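## Task

Each foam block sits above a lot number printed on the shelf edge beneath it. Every foam block whose lot number shows up two or more times anywhere in the storeroom must end up on the desk, entirely supported so nothing overhangs the desk edge. All other foam blocks must stay on their original shelves. The robot must not tip over or finish leaning, or the task fails.

## Robot and tools

Robot: a TidyBot++ mobile base (0.54 m long, 0.50 m wide, 0.38 m tall) on four driven casters. It carries one seven-joint arm with a two-finger gripper. The shoulder sits 0.12 m ahead of the base centre, 0.68 m above the floor. Segments: upper arm 0.42 m, forearm 0.31 m, hand 0.31 m to the reported hand point. Cameras: base_camera on the base, wrist_camera looking along the hand. The arm begins folded, hand pointing down, sticking out up to 0.08 m ahead of the base.

Frames (metres): base frame has its origin on the floor under the base centre, x forward, y left, z up. hand_pose is given here, for the point midway between the finger pads; the hand's own z axis runs out along the fingers, and the fingers close along its y axis. The odometry frame equals the base frame at the start of the scene; base_odometry reports x, y and heading (rad, left positive, -3.142 to 3.142) from wheel counts only, so slip looks like travel and drift builds up. base_tilt reports lean in degrees, forward and right positive.

move: one action plus optional cameras and blocking. The action holds any of base, joints, target, and optionally speeds; these motions begin together.
- base: an object of relative offsets from where the base currently is, along its current axes: translate_m (forward +, -2 to 2 m), strafe_m (left +, -2 to 2 m), rotate_rad (counter-clockwise from above +, -6.3 to 6.3 rad). Translate and strafe together make one straight move.
- joints: an object of absolute targets by name. joint_1_rad (any angle; positive is clockwise from above, the opposite of heading), joint_2_rad (-2.249 to 2.249, shoulder, 0 is upright), joint_3_rad (any angle), joint_4_rad (-2.579 to 2.579, elbow, 0 straight), joint_5_rad (any angle), joint_6_rad (-2.099 to 2.099, wrist), joint_7_rad (any angle; at 1.57 with the hand down, the fingers open left-right), all in radians; gripper_pos 0 (open, about 85 mm gap) to 1 (closed). Gap is roughly 85 x (1 - gripper_pos) mm. Free-turning joints go the short way round, so send steps under half a turn.
- target: one flat list of seven numbers, an absolute hand pose in the base frame: [x, y, z, qw, qx, qy, qz], metres then a unit quaternion, same format as hand_pose. With target, joints may contain only gripper_pos. Poses usually land within about 3 cm; correct by adding (wanted minus read position) to the last target. To hold still, resend hand_target, not hand_pose.
- speeds: per-action caps: translate_m and strafe_m 0.05 to 0.5 m/s (give only one for a combined move), rotate_rad 0.1 to 1.57 rad/s.
- cameras: list from base_camera, wrist_camera, all; omitted means all, [] means none.
- blocking: true/omitted waits for rest; false returns in about 0.5 s while motion continues.

wait(seconds 0 to 10, cameras): lets the simulation run with no new command. stop(cameras): brakes all running motions. zoom_image(camera, region [x0, y0, x1, y1] pixels, top-left origin, at most 504 by 504) gives a closer look at the latest image; useful for reading lot numbers. read_manual(section) only returns licence text. finished_scene(scene) ends the current scene irreversibly; give the current scene number, and the goal must hold without the robot.

Result lines: pictures (image order), move (done or the worst status), base_status, joint_status, hand_status (done within 10 mm and 2 degrees, else off_target; time_out if unreachable for 10 s), hand_pose, hand_target, joint_positions, motor_effort (percent of max, peak in brackets), base_odometry, base_tilt, on_its_own, Motor temperatures. Words to watch: contact_stop and time_out (uncommanded stops; later calls in the same reply are skipped), not_followed with "joint command not followed" or "pose unreachable" (a self-collision or reach check withheld the arm), torque_fault (arm freezes 10 s), ARM HIT, MOTOR HOT and OVER-TEMPERATURE FAULT (arm sags; resend targets once it accepts commands). A refused or faulted call also cancels the rest of that reply's move, wait and finished_scene calls.

Grasping: with gripper_pos 1 the fingers squeeze hard and keep squeezing; off_target on the gripper means something is held, done means nothing is. Closed fingertips reach about 20 mm past the hand point. The arm sags under load; correct from readings, and never command a holding joint to its current reading. When a held item touches a surface, hand_pose stops descending while commands keep going lower.

Cautions: the arm does not avoid furniture and keeps pushing when blocked. A hand pointing down reaches at most about 0.94 m high, only near the base. Do not drive or turn while the arm is caught on anything high; reaching far out from folded over nearby furniture, or swinging a stretched arm sideways, can tip the robot. Backing away or retracting the arm corrects a lean. Avoid drops, releasing moving items, slamming, hard pushes, yanking or twisting held items, and squeezing hard on something still resting on a surface. Low, forward-pointing targets close in front of the base can drive the arm into the chassis. Stretched arms and held loads heat the motors, even while idle.

Each tool is called after "Request:" as name(argument=value, ...), one argument or row to a line, values as JSON.

## Session

Request:
move(
  joints={"joint_1_rad": 0.0, "joint_2_rad": -0.8, "joint_3_rad": 3.14, "joint_4_rad": -2.5, "joint_5_rad": 0.0, "joint_6_rad": 0.05, "joint_7_rad": 1.57, "gripper_pos": 0.0},
  cameras=["base_camera", "wrist_camera"],
)

Scene clock: 2.07 s.
Motor temperatures (°C): [37 35 30 37 40 37 42]
move: done
base_odometry: x=+0.000 y=+0.000 heading=+0.000
base_tilt: forward=-0.4 right=+0.6
base_status: not commanded
joint_positions: joint_1_rad=-0.020 joint_2_rad=-0.786 joint_3_rad=+3.124 joint_4_rad=-2.512 joint_5_rad=-0.004 joint_6_rad=-0.008 joint_7_rad=+1.592 gripper_pos=+0.000
joint_status: all done
motor_effort: joint_1_rad=+0(2) joint_2_rad=+4(6) joint_3_rad=+1(2) joint_4_rad=+21(23) joint_5_rad=+1(2) joint_6_rad=+8(9) joint_7_rad=+0(1)
hand_pose: x=+0.4387 y=+0.0143 z=+0.8798 quat_wxyz=(+0.000, +0.762, +0.023, +0.647) (m; base frame)
hand_target: x=+0.4392 y=+0.0020 z=+0.9098 quat_wxyz=(+0.000, +0.735, +0.001, +0.679) (m; base frame)
hand_status: not commanded
pictures: base_camera, wrist_camera
Images, in order (width x height): base_camera 644x364, wrist_camera 644x476.

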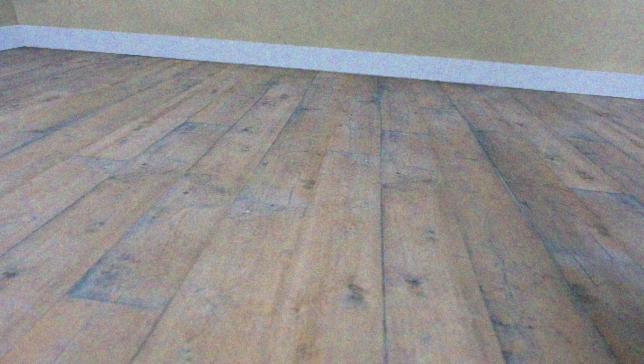

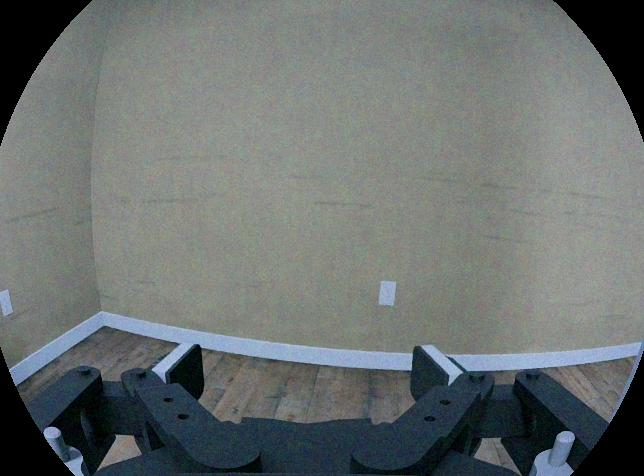

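Request:
move(
  joints={"joint_1_rad": 1.57},
  cameras=["wrist_camera"],
)

Request:
move(
  joints={"joint_1_rad": 3.1},
  cameras=["wrist_camera"],
)

Request:
move(
  joints={"joint_1_rad": -1.57},
  cameras=["wrist_camera"],
)

Scene clock: 5.10 s.
Motor temperatures (°C): [37 35 30 37 40 37 42]
move: done
base_odometry: x=+0.000 y=+0.000 heading=+0.000
base_tilt: forward=-0.3 right=+0.6
base_status: not commanded
joint_positions: joint_1_rad=+1.551 joint_2_rad=-0.786 joint_3_rad=+3.125 joint_4_rad=-2.512 joint_5_rad=-0.004 joint_6_rad=-0.006 joint_7_rad=+1.592 gripper_pos=+0.000
joint_status: all done
motor_effort: joint_1_rad=-1(2) joint_2_rad=+4(5) joint_3_rad=+1(1) joint_4_rad=+23(23) joint_5_rad=+1(1) joint_6_rad=+9(9) joint_7_rad=+0(1)
hand_pose: x=+0.1326 y=-0.3198 z=+0.8807 quat_wxyz=(+0.458, +0.554, -0.523, +0.458) (m; base frame)
hand_target: x=+0.1212 y=-0.3202 z=+0.9098 quat_wxyz=(+0.479, +0.520, -0.519, +0.480) (m; base frame)
hand_status: not commanded
pictures: wrist_camera
Images, in order (width x height): wrist_camera 644x476.

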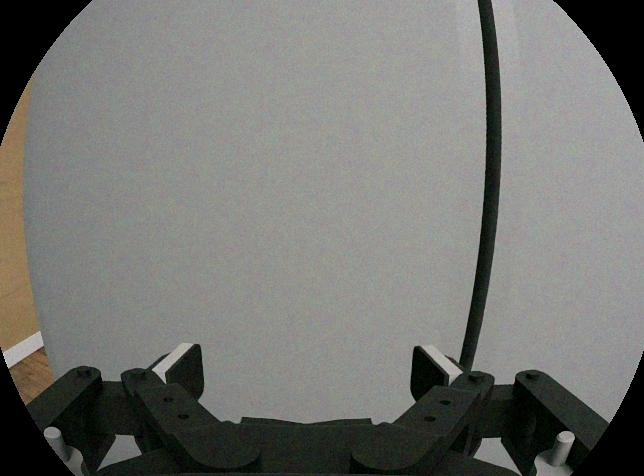

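Scene clock: 7.87 s.
Motor temperatures (°C): [37 35 30 37 40 37 42]
move: done
base_odometry: x=+0.000 y=+0.000 heading=+0.000
base_tilt: forward=-0.3 right=+0.6
base_status: not commanded
joint_positions: joint_1_rad=+3.081 joint_2_rad=-0.786 joint_3_rad=+3.126 joint_4_rad=-2.512 joint_5_rad=-0.004 joint_6_rad=-0.005 joint_7_rad=+1.592 gripper_pos=+0.000
joint_status: all done
motor_effort: joint_1_rad=+0(2) joint_2_rad=+5(5) joint_3_rad=+1(1) joint_4_rad=+22(23) joint_5_rad=+1(1) joint_6_rad=+9(9) joint_7_rad=+0(1)
hand_pose: x=-0.2000 y=-0.0263 z=+0.8808 quat_wxyz=(+0.648, +0.037, -0.761, +0.014) (m; base frame)
hand_target: x=-0.2009 y=-0.0153 z=+0.9098 quat_wxyz=(+0.678, +0.016, -0.734, +0.014) (m; base frame)
hand_status: not commanded
pictures: wrist_camera
Images, in order (width x height): wrist_camera 644x476.

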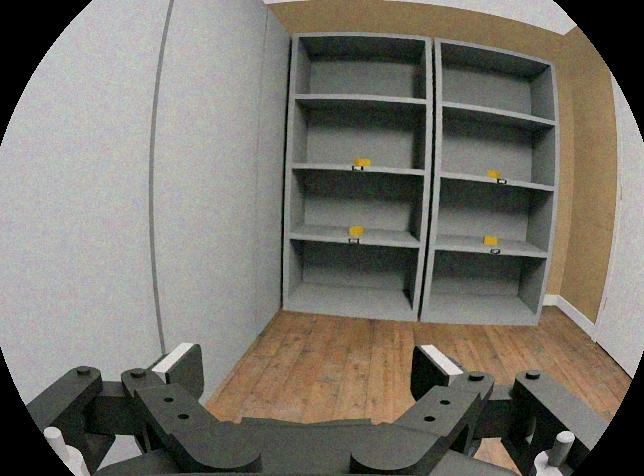

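Scene clock: 10.70 s.
Motor temperatures (°C): [37 35 30 37 40 37 42]
move: done
base_odometry: x=+0.000 y=+0.000 heading=+0.000
base_tilt: forward=-0.3 right=+0.6
base_status: not commanded
joint_positions: joint_1_rad=+4.695 joint_2_rad=-0.786 joint_3_rad=+3.126 joint_4_rad=-2.512 joint_5_rad=-0.004 joint_6_rad=-0.005 joint_7_rad=+1.592 gripper_pos=+0.000
joint_status: all done
motor_effort: joint_1_rad=+0(2) joint_2_rad=+4(5) joint_3_rad=+1(2) joint_4_rad=+22(23) joint_5_rad=+1(1) joint_6_rad=+9(10) joint_7_rad=+0(1)
hand_pose: x=+0.1063 y=+0.3199 z=+0.8809 quat_wxyz=(+0.458, -0.524, -0.553, -0.459) (m; base frame)
hand_target: x=+0.1173 y=+0.3202 z=+0.9098 quat_wxyz=(+0.480, -0.519, -0.520, -0.480) (m; base frame)
hand_status: not commanded
pictures: wrist_camera
Images, in order (width x height): wrist_camera 644x476.

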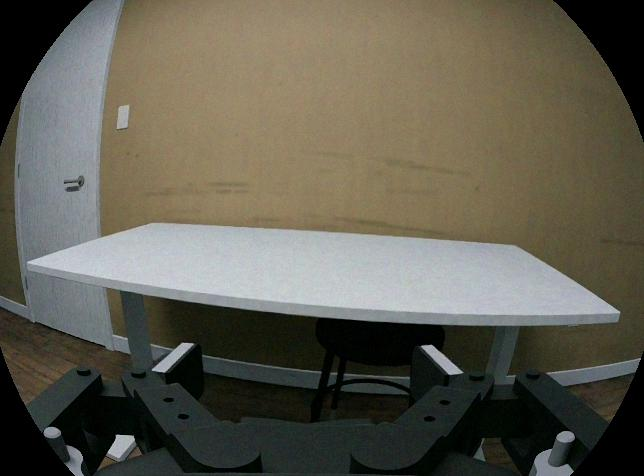

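Request:
move(
  base={"translate_m": -1.455, "strafe_m": -0.01, "rotate_rad": -0.139},
  joints={"joint_1_rad": 3.12, "joint_2_rad": -0.8, "joint_4_rad": -2.5, "joint_6_rad": -0.42, "joint_7_rad": 1.55},
  cameras=["wrist_camera"],
)

Request:
move(
  base={"strafe_m": 0.98},
  cameras=["wrist_camera"],
)

Scene clock: 19.20 s.
Motor temperatures (°C): [37 35 30 37 40 37 42]
move: done
base_odometry: x=-1.455 y=-0.010 heading=-0.140
base_tilt: forward=-0.4 right=+0.6
base_status: done
joint_positions: joint_1_rad=+3.139 joint_2_rad=-0.787 joint_3_rad=+3.131 joint_4_rad=-2.512 joint_5_rad=-0.004 joint_6_rad=-0.372 joint_7_rad=+1.592 gripper_pos=+0.000
joint_status: all done
motor_effort: joint_1_rad=+0(2) joint_2_rad=+5(6) joint_3_rad=+1(1) joint_4_rad=+22(23) joint_5_rad=+1(1) joint_6_rad=+8(9) joint_7_rad=+0(1)
hand_pose: x=-0.1628 y=-0.0055 z=+0.7744 quat_wxyz=(+0.499, +0.014, -0.866, -0.004) (m; base frame)
hand_target: x=-0.1563 y=-0.0077 z=+0.7719 quat_wxyz=(+0.489, +0.001, -0.872, +0.010) (m; base frame)
hand_status: not commanded
pictures: wrist_camera
Images, in order (width x height): wrist_camera 644x476.

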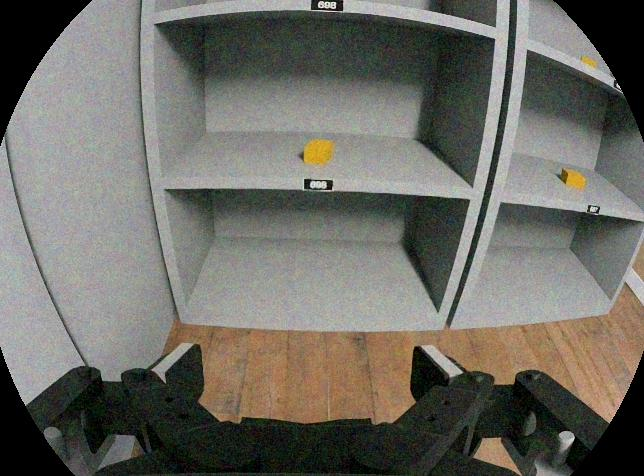

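Scene clock: 22.50 s.
Motor temperatures (°C): [37 35 30 37 40 37 42]
move: done
base_odometry: x=-1.318 y=+0.960 heading=-0.140
base_tilt: forward=-0.3 right=+0.6
base_status: done
joint_positions: joint_1_rad=+3.137 joint_2_rad=-0.787 joint_3_rad=+3.131 joint_4_rad=-2.512 joint_5_rad=-0.004 joint_6_rad=-0.373 joint_7_rad=+1.592 gripper_pos=+0.000
joint_status: not commanded
motor_effort: joint_1_rad=+0(2) joint_2_rad=+6(6) joint_3_rad=+1(2) joint_4_rad=+22(22) joint_5_rad=+1(1) joint_6_rad=+7(8) joint_7_rad=+0(1)
hand_pose: x=-0.1627 y=-0.0058 z=+0.7742 quat_wxyz=(+0.499, +0.015, -0.867, -0.004) (m; base frame)
hand_target: x=-0.1563 y=-0.0077 z=+0.7719 quat_wxyz=(+0.489, +0.001, -0.872, +0.010) (m; base frame)
hand_status: not commanded
pictures: wrist_camera
Images, in order (width x height): wrist_camera 644x476.

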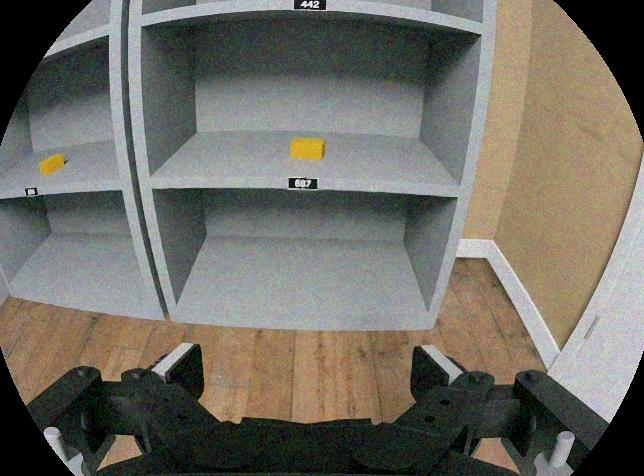

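Request:
zoom_image(
  camera="wrist_camera",
  region=[270, 0, 350, 30],
)

Request:
zoom_image(
  camera="wrist_camera",
  region=[270, 165, 340, 205],
)

Scaled by 6.300.

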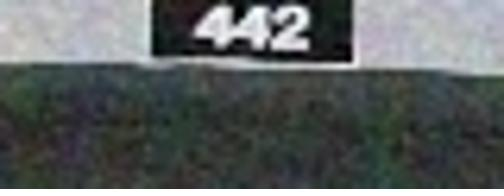

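Scaled by 7.200.

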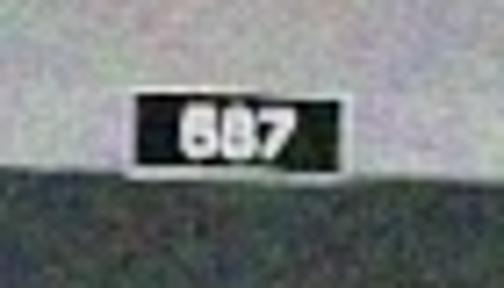

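Request:
move(
  base={"translate_m": -0.29, "strafe_m": -0.98},
  cameras=["wrist_camera"],
)

Request:
zoom_image(
  camera="wrist_camera",
  region=[270, 200, 370, 280],
)

Scene clock: 27.97 s.
Motor temperatures (°C): [37 35 30 37 40 37 42]
move: done
base_odometry: x=-1.742 y=+0.030 heading=-0.140
base_tilt: forward=-0.3 right=+0.6
base_status: done
joint_positions: joint_1_rad=+3.136 joint_2_rad=-0.789 joint_3_rad=+3.132 joint_4_rad=-2.511 joint_5_rad=-0.004 joint_6_rad=-0.375 joint_7_rad=+1.592 gripper_pos=+0.000
joint_status: not commanded
motor_effort: joint_1_rad=+0(1) joint_2_rad=+5(7) joint_3_rad=+1(2) joint_4_rad=+22(23) joint_5_rad=+1(1) joint_6_rad=+8(9) joint_7_rad=+0(1)
hand_pose: x=-0.1621 y=-0.0059 z=+0.7743 quat_wxyz=(+0.499, +0.015, -0.867, -0.004) (m; base frame)
hand_target: x=-0.1563 y=-0.0077 z=+0.7719 quat_wxyz=(+0.489, +0.001, -0.872, +0.010) (m; base frame)
hand_status: not commanded
pictures: wrist_camera
Images, in order (width x height): wrist_camera 644x476.

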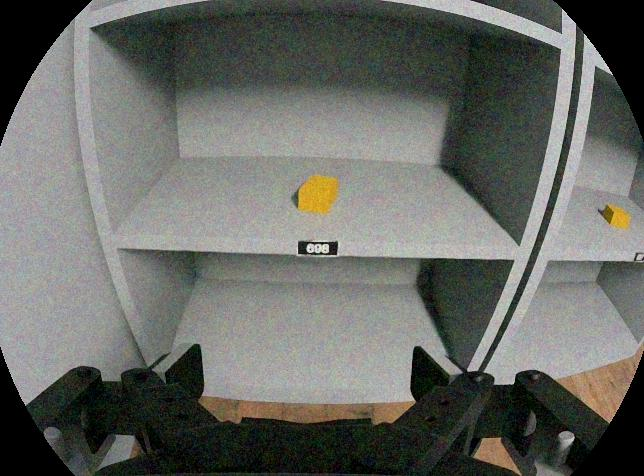

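Scaled by 5.040.

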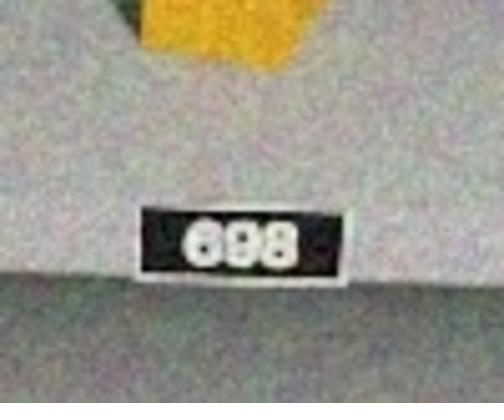

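Request:
zoom_image(
  camera="wrist_camera",
  region=[280, 165, 360, 225],
)

Scaled by 6.300.

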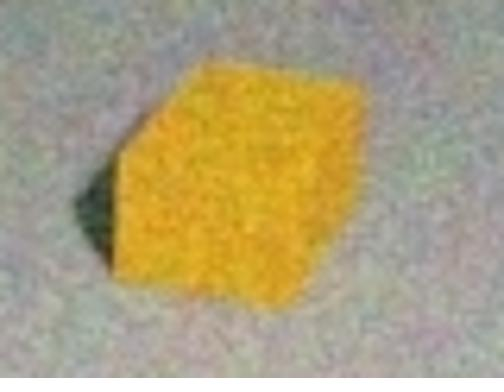

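Request:
move(
  base={"translate_m": 0.07, "strafe_m": -0.17},
  joints={"joint_2_rad": 0.715, "joint_4_rad": -1.645, "joint_5_rad": -0.605, "joint_6_rad": 0.728, "joint_7_rad": 1.93},
  cameras=["wrist_camera"],
)

Scene clock: 33.33 s.
Motor temperatures (°C): [37 35 30 37 40 37 42]
move: done
base_odometry: x=-1.697 y=-0.148 heading=-0.141
base_tilt: forward=-0.4 right=+0.6
base_status: done
joint_positions: joint_1_rad=+3.135 joint_2_rad=+0.689 joint_3_rad=+3.132 joint_4_rad=-1.662 joint_5_rad=-0.533 joint_6_rad=+0.671 joint_7_rad=+1.886 gripper_pos=+0.000
joint_status: all done
motor_effort: joint_1_rad=+0(1) joint_2_rad=-39(42) joint_3_rad=+1(3) joint_4_rad=+17(23) joint_5_rad=+3(3) joint_6_rad=+8(9) joint_7_rad=+0(1)
hand_pose: x=-0.6638 y=+0.0863 z=+0.7316 quat_wxyz=(+0.638, -0.144, -0.752, -0.079) (m; base frame)
hand_target: x=-0.6655 y=+0.0987 z=+0.7315 quat_wxyz=(+0.646, -0.161, -0.739, -0.101) (m; base frame)
hand_status: not commanded
pictures: wrist_camera
Images, in order (width x height): wrist_camera 644x476.

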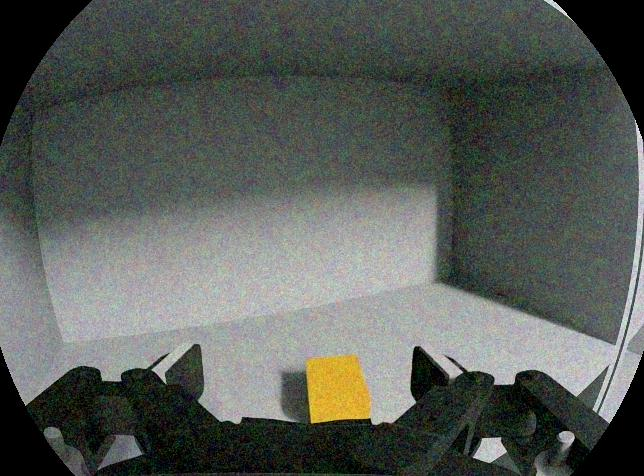

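Request:
zoom_image(
  camera="wrist_camera",
  region=[280, 340, 400, 440],
)

Scaled by 4.200.

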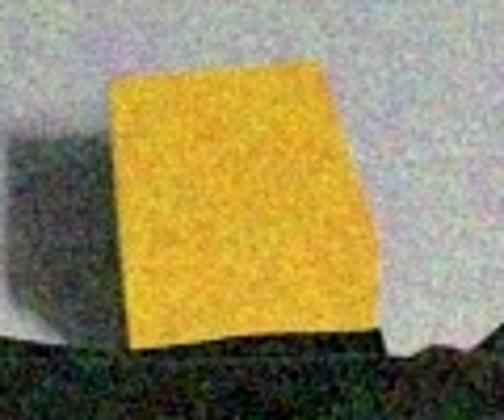

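Request:
move(
  base={"translate_m": -0.05, "strafe_m": 0.039},
  joints={"joint_2_rad": 0.88},
  cameras=["wrist_camera"],
)

Request:
zoom_image(
  camera="wrist_camera",
  region=[250, 200, 410, 340],
)

Scene clock: 36.27 s.
Motor temperatures (°C): [37 35 30 37 40 37 42]
move: done
base_odometry: x=-1.741 y=-0.103 heading=-0.140
base_tilt: forward=-0.4 right=+0.6
base_status: done
joint_positions: joint_1_rad=+3.128 joint_2_rad=+0.865 joint_3_rad=+3.135 joint_4_rad=-1.650 joint_5_rad=-0.537 joint_6_rad=+0.680 joint_7_rad=+1.887 gripper_pos=+0.000
joint_status: all done
motor_effort: joint_1_rad=+0(3) joint_2_rad=-43(48) joint_3_rad=+1(2) joint_4_rad=+15(18) joint_5_rad=+3(3) joint_6_rad=+8(9) joint_7_rad=+0(1)
hand_pose: x=-0.6654 y=+0.0841 z=+0.6020 quat_wxyz=(+0.578, -0.135, -0.799, -0.092) (m; base frame)
hand_target: x=-0.6630 y=+0.0988 z=+0.6024 quat_wxyz=(+0.583, -0.151, -0.790, -0.115) (m; base frame)
hand_status: not commanded
pictures: wrist_camera
Images, in order (width x height): wrist_camera 644x476.

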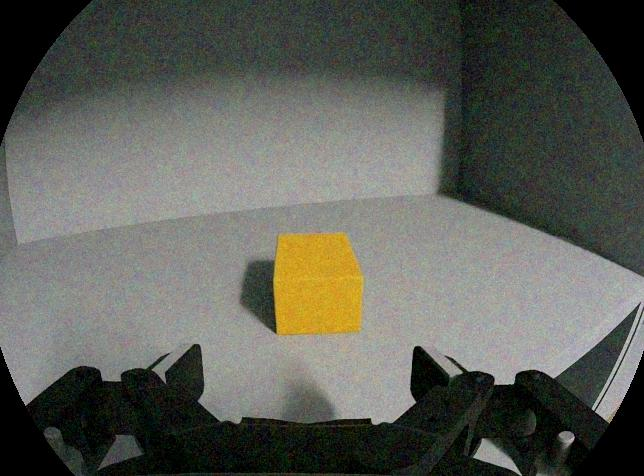

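Scaled by 3.150.

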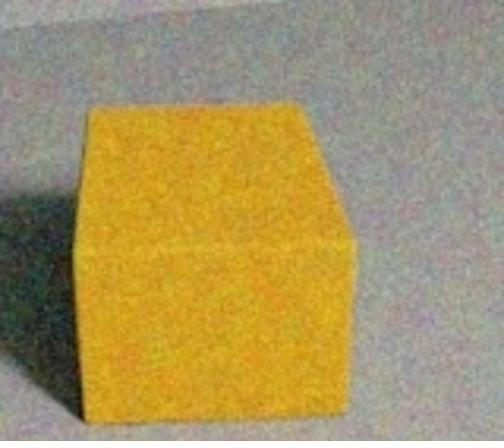

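Request:
move(
  base={"translate_m": -0.105, "strafe_m": 0.037},
  joints={"joint_2_rad": 0.895},
  speeds={"translate_m": 0.15},
  cameras=["wrist_camera"],
)

Scene clock: 40.23 s.
Motor temperatures (°C): [37 35 30 37 40 37 42]
move: done
base_odometry: x=-1.840 y=-0.051 heading=-0.141
base_tilt: forward=-0.4 right=+0.6
base_status: done
joint_positions: joint_1_rad=+3.126 joint_2_rad=+0.867 joint_3_rad=+3.135 joint_4_rad=-1.650 joint_5_rad=-0.537 joint_6_rad=+0.681 joint_7_rad=+1.887 gripper_pos=+0.000
joint_status: all done
motor_effort: joint_1_rad=+0(3) joint_2_rad=-42(43) joint_3_rad=+1(3) joint_4_rad=+15(16) joint_5_rad=+2(3) joint_6_rad=+8(8) joint_7_rad=+0(1)
hand_pose: x=-0.6653 y=+0.0833 z=+0.6005 quat_wxyz=(+0.577, -0.135, -0.800, -0.092) (m; base frame)
hand_target: x=-0.6618 y=+0.0988 z=+0.5907 quat_wxyz=(+0.577, -0.150, -0.794, -0.117) (m; base frame)
hand_status: not commanded
pictures: wrist_camera
Images, in order (width x height): wrist_camera 644x476.

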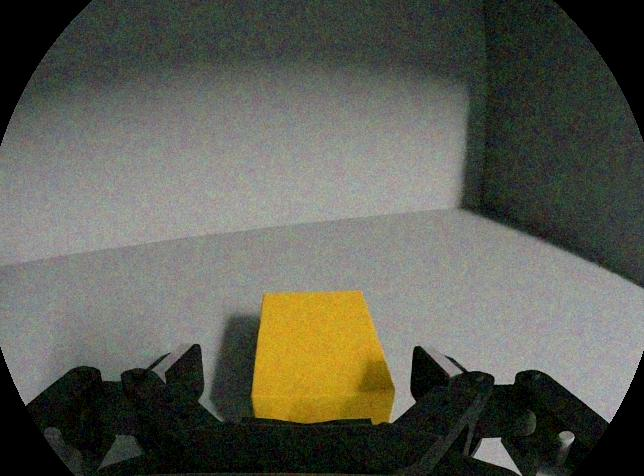

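Request:
move(
  base={"translate_m": -0.023, "strafe_m": 0.011},
  joints={"joint_2_rad": 0.918},
  speeds={"translate_m": 0.15},
  cameras=["wrist_camera"],
)

Scene clock: 41.70 s.
Motor temperatures (°C): [37 35 30 37 40 37 42]
move: done
base_odometry: x=-1.861 y=-0.037 heading=-0.140
base_tilt: forward=-0.4 right=+0.6
base_status: done
joint_positions: joint_1_rad=+3.126 joint_2_rad=+0.890 joint_3_rad=+3.135 joint_4_rad=-1.650 joint_5_rad=-0.537 joint_6_rad=+0.681 joint_7_rad=+1.887 gripper_pos=+0.000
joint_status: all done
motor_effort: joint_1_rad=-1(3) joint_2_rad=-42(44) joint_3_rad=+1(2) joint_4_rad=+15(16) joint_5_rad=+2(3) joint_6_rad=+8(9) joint_7_rad=+0(1)
hand_pose: x=-0.6636 y=+0.0828 z=+0.5832 quat_wxyz=(+0.569, -0.133, -0.806, -0.093) (m; base frame)
hand_target: x=-0.6595 y=+0.0988 z=+0.5728 quat_wxyz=(+0.568, -0.148, -0.801, -0.119) (m; base frame)
hand_status: not commanded
pictures: wrist_camera
Images, in order (width x height): wrist_camera 644x476.

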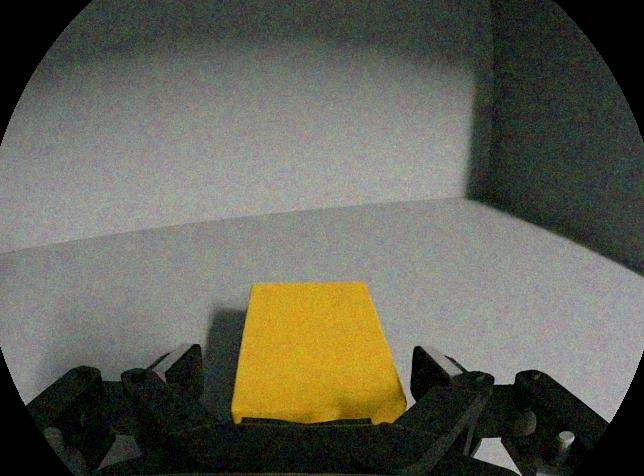

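Request:
move(
  joints={"joint_2_rad": 0.934},
  cameras=[],
)

Request:
move(
  joints={"gripper_pos": 0.6},
  cameras=["wrist_camera"],
)

Scene clock: 43.80 s.
Motor temperatures (°C): [37 36 30 37 40 37 42]
move: done
base_odometry: x=-1.861 y=-0.037 heading=-0.140
base_tilt: forward=-0.4 right=+0.6
base_status: not commanded
joint_positions: joint_1_rad=+3.126 joint_2_rad=+0.902 joint_3_rad=+3.135 joint_4_rad=-1.650 joint_5_rad=-0.537 joint_6_rad=+0.681 joint_7_rad=+1.887 gripper_pos=+0.000
joint_status: all done
motor_effort: joint_1_rad=+0(1) joint_2_rad=-42(43) joint_3_rad=+1(1) joint_4_rad=+14(15) joint_5_rad=+2(3) joint_6_rad=+8(8) joint_7_rad=+0(0)
hand_pose: x=-0.6624 y=+0.0828 z=+0.5736 quat_wxyz=(+0.564, -0.133, -0.810, -0.094) (m; base frame)
hand_target: x=-0.6576 y=+0.0989 z=+0.5604 quat_wxyz=(+0.562, -0.147, -0.805, -0.120) (m; base frame)
hand_status: not commanded
pictures: none
No camera images: "cameras" was empty.

Scene clock: 44.67 s.
Motor temperatures (°C): [37 36 30 37 40 37 42]
move: off_target
base_odometry: x=-1.861 y=-0.037 heading=-0.140
base_tilt: forward=-0.4 right=+0.6
base_status: not commanded
joint_positions: joint_1_rad=+3.126 joint_2_rad=+0.902 joint_3_rad=+3.135 joint_4_rad=-1.650 joint_5_rad=-0.537 joint_6_rad=+0.682 joint_7_rad=+1.887 gripper_pos=+0.396
joint_status: gripper_pos off_target (ended at +0.396, target +0.600)
motor_effort: joint_1_rad=+0(1) joint_2_rad=-41(43) joint_3_rad=+1(1) joint_4_rad=+13(15) joint_5_rad=+2(2) joint_6_rad=+8(8) joint_7_rad=+0(0)
hand_pose: x=-0.6625 y=+0.0830 z=+0.5740 quat_wxyz=(+0.564, -0.133, -0.809, -0.095) (m; base frame)
hand_target: x=-0.6576 y=+0.0989 z=+0.5604 quat_wxyz=(+0.562, -0.147, -0.805, -0.120) (m; base frame)
hand_status: not commanded
pictures: wrist_camera
Images, in order (width x height): wrist_camera 644x476.

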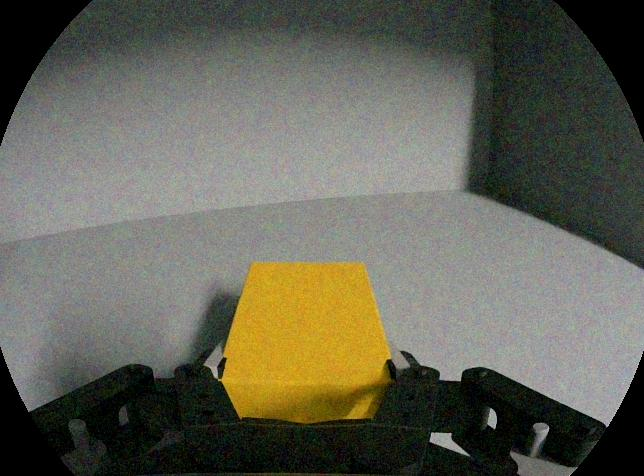

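Request:
move(
  joints={"joint_2_rad": 0.8},
  cameras=[],
)

Request:
move(
  base={"translate_m": 0.4},
  joints={"gripper_pos": 0.85},
  speeds={"translate_m": 0.3},
  cameras=["wrist_camera"],
)

Request:
move(
  base={"translate_m": 0.617, "strafe_m": 0.696},
  joints={"joint_1_rad": -1.555, "joint_2_rad": -0.48, "joint_4_rad": -2.06, "joint_5_rad": 0.06, "joint_6_rad": -0.285, "joint_7_rad": 1.53},
  cameras=["wrist_camera", "base_camera"],
)

Scene clock: 46.87 s.
Motor temperatures (°C): [37 36 30 37 40 37 42]
move: done
base_odometry: x=-1.861 y=-0.037 heading=-0.140
base_tilt: forward=-0.4 right=+0.6
base_status: not commanded
joint_positions: joint_1_rad=+3.126 joint_2_rad=+0.782 joint_3_rad=+3.135 joint_4_rad=-1.649 joint_5_rad=-0.538 joint_6_rad=+0.684 joint_7_rad=+1.887 gripper_pos=+0.396
joint_status: all done
motor_effort: joint_1_rad=-1(1) joint_2_rad=-41(46) joint_3_rad=+1(1) joint_4_rad=+16(17) joint_5_rad=+3(3) joint_6_rad=+8(9) joint_7_rad=+0(1)
hand_pose: x=-0.6699 y=+0.0833 z=+0.6690 quat_wxyz=(+0.612, -0.139, -0.773, -0.086) (m; base frame)
hand_target: x=-0.6669 y=+0.0987 z=+0.6649 quat_wxyz=(+0.614, -0.156, -0.766, -0.109) (m; base frame)
hand_status: not commanded
pictures: none
No camera images: "cameras" was empty.

Scene clock: 49.17 s.
Motor temperatures (°C): [37 36 30 37 40 37 42]
move: off_target
base_odometry: x=-1.465 y=-0.093 heading=-0.140
base_tilt: forward=-0.4 right=+0.6
base_status: done
joint_positions: joint_1_rad=+3.125 joint_2_rad=+0.782 joint_3_rad=+3.135 joint_4_rad=-1.649 joint_5_rad=-0.538 joint_6_rad=+0.684 joint_7_rad=+1.887 gripper_pos=+0.396
joint_status: gripper_pos off_target (ended at +0.396, target +0.850)
motor_effort: joint_1_rad=-1(2) joint_2_rad=-41(43) joint_3_rad=+1(2) joint_4_rad=+17(18) joint_5_rad=+3(3) joint_6_rad=+8(9) joint_7_rad=+0(1)
hand_pose: x=-0.6699 y=+0.0829 z=+0.6690 quat_wxyz=(+0.612, -0.139, -0.773, -0.086) (m; base frame)
hand_target: x=-0.6669 y=+0.0987 z=+0.6649 quat_wxyz=(+0.614, -0.156, -0.766, -0.109) (m; base frame)
hand_status: not commanded
pictures: wrist_camera
Images, in order (width x height): wrist_camera 644x476.

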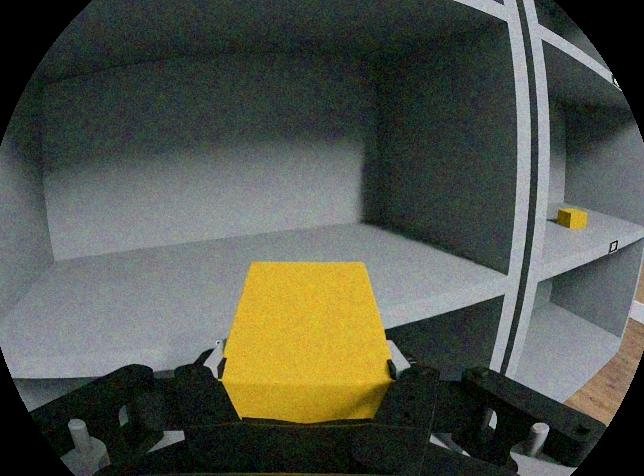

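Scene clock: 52.07 s.
Motor temperatures (°C): [37 36 30 37 40 37 42]
move: done
base_odometry: x=-0.757 y=+0.510 heading=-0.141
base_tilt: forward=-0.3 right=+0.6
base_status: done
joint_positions: joint_1_rad=+4.710 joint_2_rad=-0.467 joint_3_rad=+3.149 joint_4_rad=-2.029 joint_5_rad=-0.011 joint_6_rad=-0.236 joint_7_rad=+1.574 gripper_pos=+0.396
joint_status: all done
motor_effort: joint_1_rad=+0(6) joint_2_rad=-6(45) joint_3_rad=+0(4) joint_4_rad=+23(23) joint_5_rad=+1(3) joint_6_rad=+9(11) joint_7_rad=+0(1)
hand_pose: x=+0.1199 y=+0.4282 z=+0.9908 quat_wxyz=(+0.443, -0.557, -0.550, -0.438) (m; base frame)
hand_target: x=+0.1287 y=+0.4179 z=+0.9620 quat_wxyz=(+0.410, -0.570, -0.565, -0.433) (m; base frame)
hand_status: not commanded
pictures: base_camera, wrist_camera
Images, in order (width x height): base_camera 644x364, wrist_camera 644x476.

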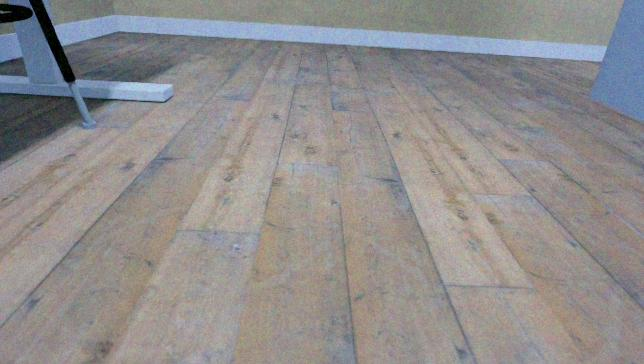

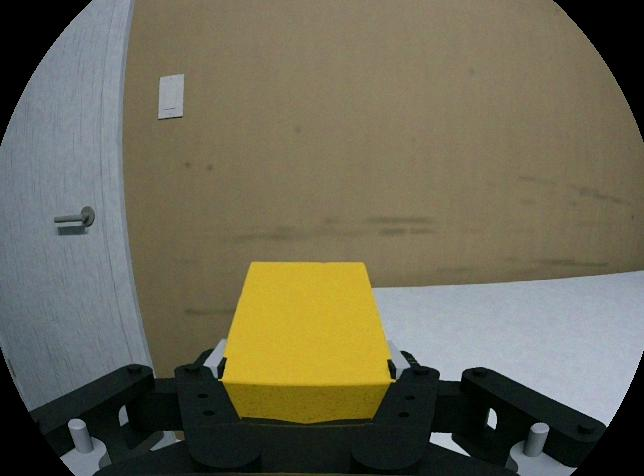

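Request:
zoom_image(
  camera="wrist_camera",
  region=[60, 240, 440, 476],
)

Scaled by 1.326.

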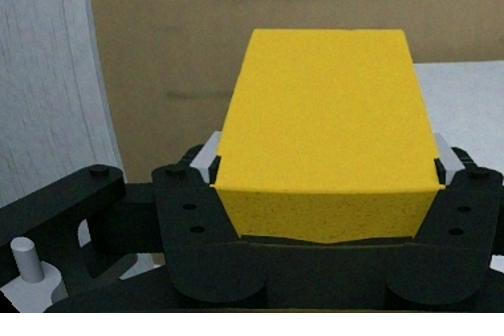

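Request:
move(
  base={"translate_m": 0.27},
  joints={"joint_2_rad": 0.159, "joint_4_rad": -2.11, "joint_6_rad": 0.365, "joint_5_rad": 0.06},
  cameras=[],
)

Request:
move(
  joints={"joint_2_rad": 0.206, "joint_4_rad": -2.162, "joint_6_rad": 0.458, "gripper_pos": 0.6},
  cameras=[],
)

Request:
move(
  joints={"joint_2_rad": 0.226, "joint_4_rad": -2.18, "joint_6_rad": 0.495},
  cameras=["wrist_camera"],
)

Scene clock: 55.63 s.
Motor temperatures (°C): [37 36 30 37 40 37 42]
move: done
base_odometry: x=-0.489 y=+0.473 heading=-0.140
base_tilt: forward=-0.3 right=+0.6
base_status: done
joint_positions: joint_1_rad=+4.717 joint_2_rad=+0.140 joint_3_rad=+3.147 joint_4_rad=-2.080 joint_5_rad=-0.009 joint_6_rad=+0.306 joint_7_rad=+1.573 gripper_pos=+0.396
joint_status: all done
motor_effort: joint_1_rad=-1(2) joint_2_rad=-23(26) joint_3_rad=+0(2) joint_4_rad=+19(24) joint_5_rad=+1(2) joint_6_rad=+8(10) joint_7_rad=+0(1)
hand_pose: x=+0.1243 y=+0.6022 z=+0.8034 quat_wxyz=(+0.405, -0.583, -0.573, -0.409) (m; base frame)
hand_target: x=+0.1196 y=+0.6015 z=+0.7932 quat_wxyz=(+0.410, -0.571, -0.581, -0.410) (m; base frame)
hand_status: not commanded
pictures: none
No camera images: "cameras" was empty.

Scene clock: 56.70 s.
Motor temperatures (°C): [37 36 30 37 40 37 42]
move: off_target
base_odometry: x=-0.489 y=+0.473 heading=-0.140
base_tilt: forward=-0.3 right=+0.6
base_status: not commanded
joint_positions: joint_1_rad=+4.717 joint_2_rad=+0.188 joint_3_rad=+3.147 joint_4_rad=-2.138 joint_5_rad=-0.009 joint_6_rad=+0.406 joint_7_rad=+1.573 gripper_pos=+0.396
joint_status: gripper_pos off_target (ended at +0.396, target +0.600); the others done
motor_effort: joint_1_rad=-1(1) joint_2_rad=-24(26) joint_3_rad=+0(0) joint_4_rad=+18(19) joint_5_rad=+1(1) joint_6_rad=+8(10) joint_7_rad=+0(1)
hand_pose: x=+0.1245 y=+0.6001 z=+0.7732 quat_wxyz=(+0.404, -0.584, -0.574, -0.408) (m; base frame)
hand_target: x=+0.1179 y=+0.5991 z=+0.7650 quat_wxyz=(+0.410, -0.572, -0.582, -0.406) (m; base frame)
hand_status: not commanded
pictures: none
No camera images: "cameras" was empty.

Scene clock: 57.33 s.
Motor temperatures (°C): [37 36 30 37 40 37 42]
move: done
base_odometry: x=-0.489 y=+0.473 heading=-0.140
base_tilt: forward=-0.3 right=+0.5
base_status: not commanded
joint_positions: joint_1_rad=+4.717 joint_2_rad=+0.204 joint_3_rad=+3.147 joint_4_rad=-2.154 joint_5_rad=-0.009 joint_6_rad=+0.445 joint_7_rad=+1.573 gripper_pos=+0.396
joint_status: all done
motor_effort: joint_1_rad=-1(1) joint_2_rad=-25(25) joint_3_rad=+0(0) joint_4_rad=+18(18) joint_5_rad=+1(1) joint_6_rad=+8(9) joint_7_rad=+0(0)
hand_pose: x=+0.1246 y=+0.6003 z=+0.7668 quat_wxyz=(+0.405, -0.583, -0.573, -0.410) (m; base frame)
hand_target: x=+0.1173 y=+0.5985 z=+0.7547 quat_wxyz=(+0.411, -0.572, -0.583, -0.405) (m; base frame)
hand_status: not commanded
pictures: wrist_camera
Images, in order (width x height): wrist_camera 644x476.

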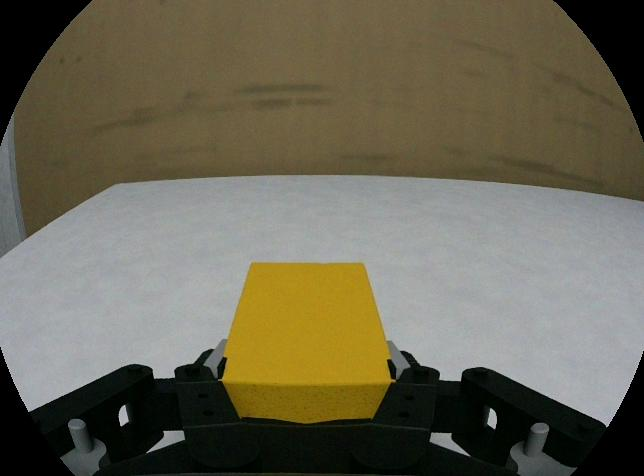

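Request:
move(
  joints={"joint_2_rad": 0.243, "joint_4_rad": -2.193, "joint_6_rad": 0.523},
  cameras=[],
)

Request:
move(
  joints={"joint_2_rad": 0.257, "joint_4_rad": -2.203, "joint_6_rad": 0.546},
  cameras=["wrist_camera"],
)

Scene clock: 58.50 s.
Motor temperatures (°C): [37 36 30 37 40 37 42]
move: done
base_odometry: x=-0.489 y=+0.473 heading=-0.140
base_tilt: forward=-0.3 right=+0.6
base_status: not commanded
joint_positions: joint_1_rad=+4.717 joint_2_rad=+0.219 joint_3_rad=+3.147 joint_4_rad=-2.166 joint_5_rad=-0.009 joint_6_rad=+0.474 joint_7_rad=+1.573 gripper_pos=+0.396
joint_status: all done
motor_effort: joint_1_rad=+0(1) joint_2_rad=-24(26) joint_3_rad=+0(0) joint_4_rad=+17(18) joint_5_rad=+1(1) joint_6_rad=+8(9) joint_7_rad=+0(1)
hand_pose: x=+0.1246 y=+0.6005 z=+0.7594 quat_wxyz=(+0.405, -0.583, -0.573, -0.410) (m; base frame)
hand_target: x=+0.1169 y=+0.5982 z=+0.7463 quat_wxyz=(+0.411, -0.573, -0.583, -0.404) (m; base frame)
hand_status: not commanded
pictures: none
No camera images: "cameras" was empty.

Scene clock: 59.07 s.
Motor temperatures (°C): [37 36 30 37 40 37 42]
move: done
base_odometry: x=-0.489 y=+0.473 heading=-0.140
base_tilt: forward=-0.3 right=+0.6
base_status: not commanded
joint_positions: joint_1_rad=+4.717 joint_2_rad=+0.227 joint_3_rad=+3.147 joint_4_rad=-2.174 joint_5_rad=-0.009 joint_6_rad=+0.499 joint_7_rad=+1.573 gripper_pos=+0.396
joint_status: all done
motor_effort: joint_1_rad=-1(1) joint_2_rad=-23(25) joint_3_rad=+0(0) joint_4_rad=+16(18) joint_5_rad=+1(1) joint_6_rad=+8(9) joint_7_rad=+0(1)
hand_pose: x=+0.1247 y=+0.6013 z=+0.7585 quat_wxyz=(+0.408, -0.581, -0.571, -0.413) (m; base frame)
hand_target: x=+0.1165 y=+0.5980 z=+0.7397 quat_wxyz=(+0.411, -0.573, -0.583, -0.403) (m; base frame)
hand_status: not commanded
pictures: wrist_camera
Images, in order (width x height): wrist_camera 644x476.

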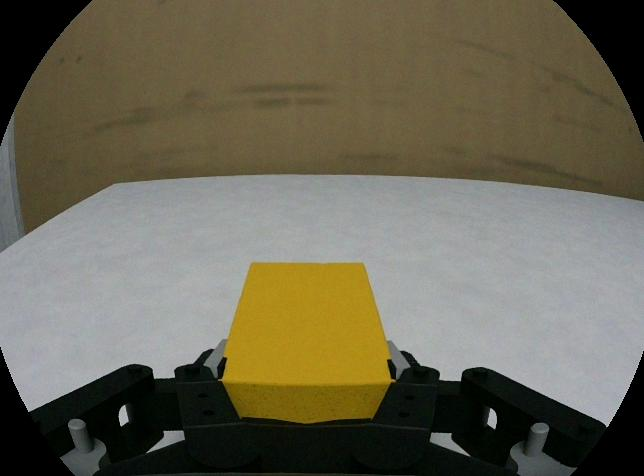

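Request:
move(
  joints={"gripper_pos": 0.0},
  cameras=[],
)

Request:
move(
  base={"strafe_m": -0.28},
  joints={"joint_2_rad": 0.14},
  cameras=["wrist_camera"],
)

Request:
move(
  base={"translate_m": -1.07, "strafe_m": -0.34},
  joints={"joint_1_rad": 3.125, "joint_2_rad": -0.6, "joint_4_rad": -1.8, "joint_5_rad": 0.0, "joint_6_rad": -0.54, "joint_7_rad": 1.57},
  cameras=["wrist_camera"],
)

Scene clock: 61.50 s.
Motor temperatures (°C): [37 36 30 37 40 37 42]
move: done
base_odometry: x=-0.489 y=+0.473 heading=-0.140
base_tilt: forward=-0.3 right=+0.6
base_status: not commanded
joint_positions: joint_1_rad=+4.717 joint_2_rad=+0.229 joint_3_rad=+3.147 joint_4_rad=-2.174 joint_5_rad=-0.009 joint_6_rad=+0.499 joint_7_rad=+1.573 gripper_pos=+0.000
joint_status: all done
motor_effort: joint_1_rad=+0(1) joint_2_rad=-25(25) joint_3_rad=+0(0) joint_4_rad=+17(17) joint_5_rad=+1(1) joint_6_rad=+9(9) joint_7_rad=+0(1)
hand_pose: x=+0.1247 y=+0.6014 z=+0.7571 quat_wxyz=(+0.408, -0.581, -0.571, -0.412) (m; base frame)
hand_target: x=+0.1165 y=+0.5980 z=+0.7397 quat_wxyz=(+0.411, -0.573, -0.583, -0.403) (m; base frame)
hand_status: not commanded
pictures: none
No camera images: "cameras" was empty.

Scene clock: 63.37 s.
Motor temperatures (°C): [37 36 30 37 40 37 42]
move: done
base_odometry: x=-0.528 y=+0.195 heading=-0.139
base_tilt: forward=-0.3 right=+0.6
base_status: done
joint_positions: joint_1_rad=+4.717 joint_2_rad=+0.138 joint_3_rad=+3.147 joint_4_rad=-2.181 joint_5_rad=-0.008 joint_6_rad=+0.500 joint_7_rad=+1.573 gripper_pos=+0.000
joint_status: all done
motor_effort: joint_1_rad=+0(1) joint_2_rad=-22(28) joint_3_rad=+0(0) joint_4_rad=+18(19) joint_5_rad=+1(1) joint_6_rad=+8(9) joint_7_rad=+0(1)
hand_pose: x=+0.1246 y=+0.5901 z=+0.8084 quat_wxyz=(+0.432, -0.563, -0.553, -0.437) (m; base frame)
hand_target: x=+0.1163 y=+0.5871 z=+0.8091 quat_wxyz=(+0.443, -0.548, -0.559, -0.437) (m; base frame)
hand_status: not commanded
pictures: wrist_camera
Images, in order (width x height): wrist_camera 644x476.

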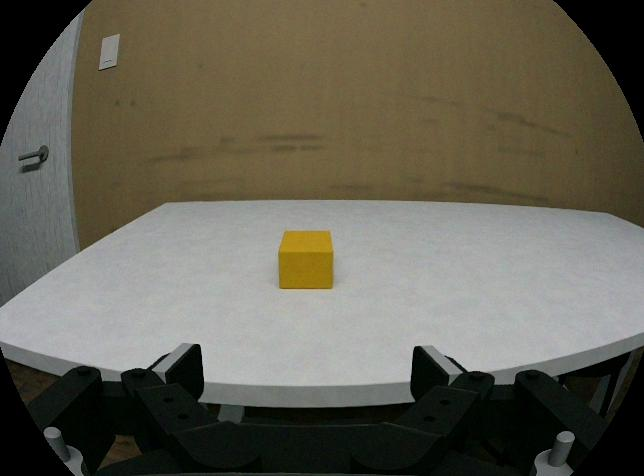

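Scene clock: 67.13 s.
Motor temperatures (°C): [37 36 30 37 40 37 42]
move: done
base_odometry: x=-1.635 y=+0.007 heading=-0.139
base_tilt: forward=-0.4 right=+0.6
base_status: done
joint_positions: joint_1_rad=+3.143 joint_2_rad=-0.585 joint_3_rad=+3.143 joint_4_rad=-1.815 joint_5_rad=-0.008 joint_6_rad=-0.491 joint_7_rad=+1.573 gripper_pos=+0.000
joint_status: all done
motor_effort: joint_1_rad=-1(4) joint_2_rad=+0(24) joint_3_rad=+1(2) joint_4_rad=+21(23) joint_5_rad=+1(2) joint_6_rad=+9(10) joint_7_rad=+0(1)
hand_pose: x=-0.2526 y=-0.0009 z=+1.0913 quat_wxyz=(+0.652, -0.002, -0.758, +0.003) (m; base frame)
hand_target: x=-0.2432 y=-0.0082 z=+1.0906 quat_wxyz=(+0.645, +0.007, -0.764, +0.006) (m; base frame)
hand_status: not commanded
pictures: wrist_camera
Images, in order (width x height): wrist_camera 644x476.

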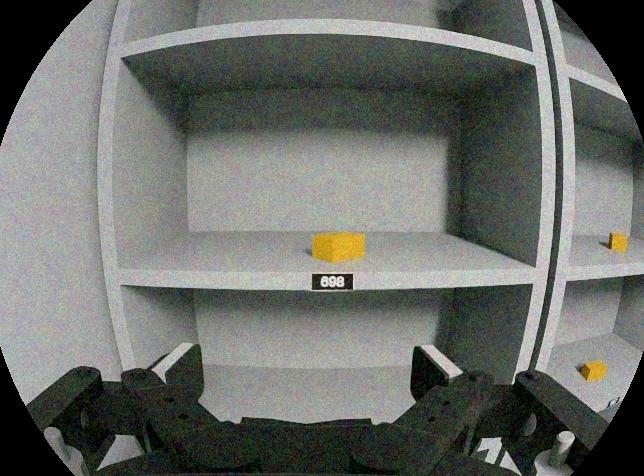

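Request:
zoom_image(
  camera="wrist_camera",
  region=[272, 216, 402, 312],
)

Request:
zoom_image(
  camera="wrist_camera",
  region=[540, 220, 644, 420],
)

Scaled by 3.877.

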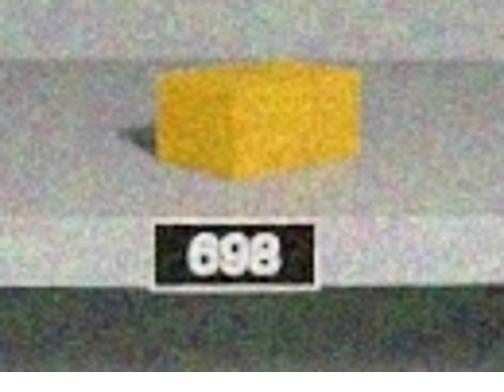

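Scaled by 2.520.

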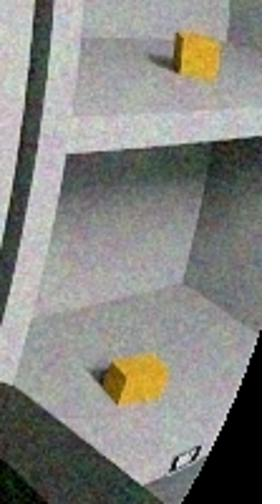

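Request:
move(
  base={"translate_m": -0.19, "strafe_m": -0.19},
  joints={"joint_1_rad": 2.775, "joint_2_rad": 0.452, "joint_4_rad": -0.79, "joint_5_rad": 1.172, "joint_6_rad": -1.36, "joint_7_rad": 0.36},
  cameras=["wrist_camera"],
)

Scene clock: 73.47 s.
Motor temperatures (°C): [37 36 30 37 40 37 42]
move: done
base_odometry: x=-1.850 y=-0.155 heading=-0.140
base_tilt: forward=-0.4 right=+0.6
base_status: done
joint_positions: joint_1_rad=+2.793 joint_2_rad=+0.427 joint_3_rad=+3.143 joint_4_rad=-0.806 joint_5_rad=+1.106 joint_6_rad=-1.308 joint_7_rad=+0.405 gripper_pos=+0.000
joint_status: all done
motor_effort: joint_1_rad=-1(2) joint_2_rad=-32(35) joint_3_rad=+2(2) joint_4_rad=+18(22) joint_5_rad=+8(9) joint_6_rad=+4(10) joint_7_rad=+0(1)
hand_pose: x=-0.5285 y=+0.0498 z=+1.0685 quat_wxyz=(+0.544, -0.341, -0.738, -0.209) (m; base frame)
hand_target: x=-0.5239 y=+0.0518 z=+1.0705 quat_wxyz=(+0.548, -0.358, -0.720, -0.231) (m; base frame)
hand_status: not commanded
pictures: wrist_camera
Images, in order (width x height): wrist_camera 644x476.

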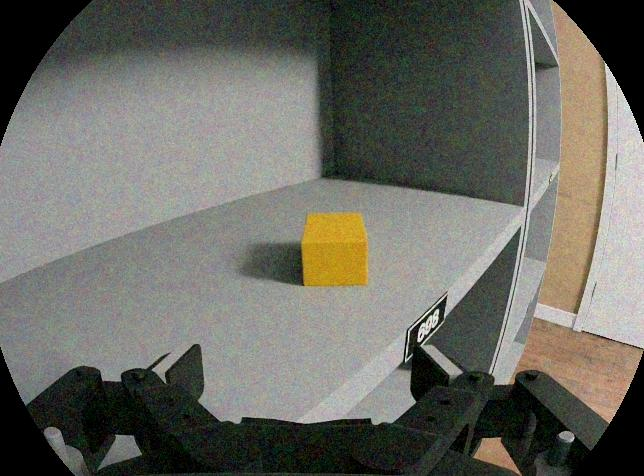

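Request:
move(
  base={"translate_m": -0.0645, "strafe_m": 0.057},
  joints={"joint_1_rad": 2.883, "joint_2_rad": 0.49},
  speeds={"translate_m": 0.2},
  cameras=["wrist_camera"],
)

Scene clock: 76.10 s.
Motor temperatures (°C): [37 36 30 37 40 37 42]
move: done
base_odometry: x=-1.906 y=-0.090 heading=-0.140
base_tilt: forward=-0.4 right=+0.6
base_status: done
joint_positions: joint_1_rad=+2.886 joint_2_rad=+0.475 joint_3_rad=+3.145 joint_4_rad=-0.802 joint_5_rad=+1.111 joint_6_rad=-1.313 joint_7_rad=+0.403 gripper_pos=+0.000
joint_status: all done
motor_effort: joint_1_rad=-1(5) joint_2_rad=-34(37) joint_3_rad=+2(4) joint_4_rad=+19(20) joint_5_rad=+8(9) joint_6_rad=+3(5) joint_7_rad=+0(0)
hand_pose: x=-0.5368 y=+0.1073 z=+1.0425 quat_wxyz=(+0.520, -0.369, -0.729, -0.249) (m; base frame)
hand_target: x=-0.5284 y=+0.1172 z=+1.0481 quat_wxyz=(+0.524, -0.389, -0.708, -0.271) (m; base frame)
hand_status: not commanded
pictures: wrist_camera
Images, in order (width x height): wrist_camera 644x476.

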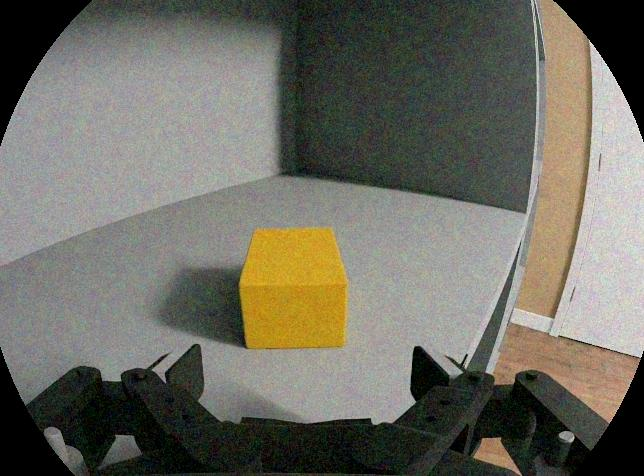

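Request:
move(
  base={"translate_m": -0.010, "strafe_m": -0.008},
  joints={"joint_2_rad": 0.51},
  cameras=[],
)

Request:
move(
  base={"translate_m": -0.0573, "strafe_m": 0.0745},
  speeds={"translate_m": 0.15},
  cameras=["wrist_camera"],
)

Scene clock: 77.50 s.
Motor temperatures (°C): [37 36 30 37 40 37 42]
move: done
base_odometry: x=-1.917 y=-0.096 heading=-0.140
base_tilt: forward=-0.4 right=+0.6
base_status: done
joint_positions: joint_1_rad=+2.885 joint_2_rad=+0.490 joint_3_rad=+3.145 joint_4_rad=-0.801 joint_5_rad=+1.113 joint_6_rad=-1.314 joint_7_rad=+0.403 gripper_pos=+0.000
joint_status: all done
motor_effort: joint_1_rad=-1(4) joint_2_rad=-34(37) joint_3_rad=+2(3) joint_4_rad=+18(19) joint_5_rad=+8(9) joint_6_rad=+3(4) joint_7_rad=+0(1)
hand_pose: x=-0.5418 y=+0.1056 z=+1.0335 quat_wxyz=(+0.515, -0.366, -0.732, -0.254) (m; base frame)
hand_target: x=-0.5354 y=+0.1153 z=+1.0361 quat_wxyz=(+0.518, -0.385, -0.712, -0.276) (m; base frame)
hand_status: not commanded
pictures: none
No camera images: "cameras" was empty.

Scene clock: 78.77 s.
Motor temperatures (°C): [37 36 30 37 40 37 42]
move: done
base_odometry: x=-1.964 y=-0.014 heading=-0.140
base_tilt: forward=-0.4 right=+0.6
base_status: done
joint_positions: joint_1_rad=+2.885 joint_2_rad=+0.491 joint_3_rad=+3.145 joint_4_rad=-0.801 joint_5_rad=+1.113 joint_6_rad=-1.315 joint_7_rad=+0.403 gripper_pos=+0.000
joint_status: not commanded
motor_effort: joint_1_rad=+0(4) joint_2_rad=-35(37) joint_3_rad=+2(3) joint_4_rad=+18(19) joint_5_rad=+8(9) joint_6_rad=+4(4) joint_7_rad=+0(1)
hand_pose: x=-0.5419 y=+0.1059 z=+1.0333 quat_wxyz=(+0.515, -0.366, -0.732, -0.254) (m; base frame)
hand_target: x=-0.5354 y=+0.1153 z=+1.0361 quat_wxyz=(+0.518, -0.385, -0.712, -0.276) (m; base frame)
hand_status: not commanded
pictures: wrist_camera
Images, in order (width x height): wrist_camera 644x476.

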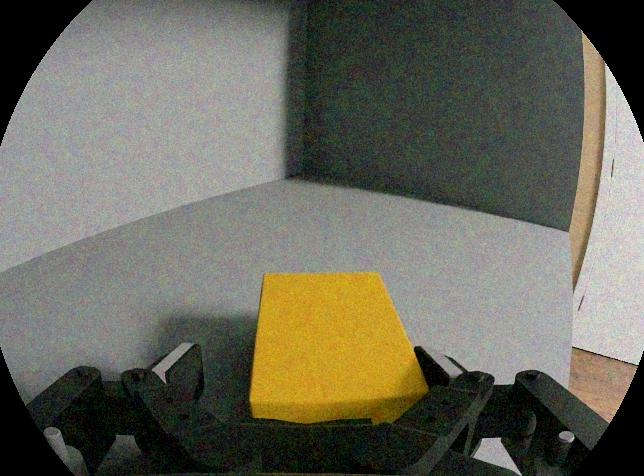

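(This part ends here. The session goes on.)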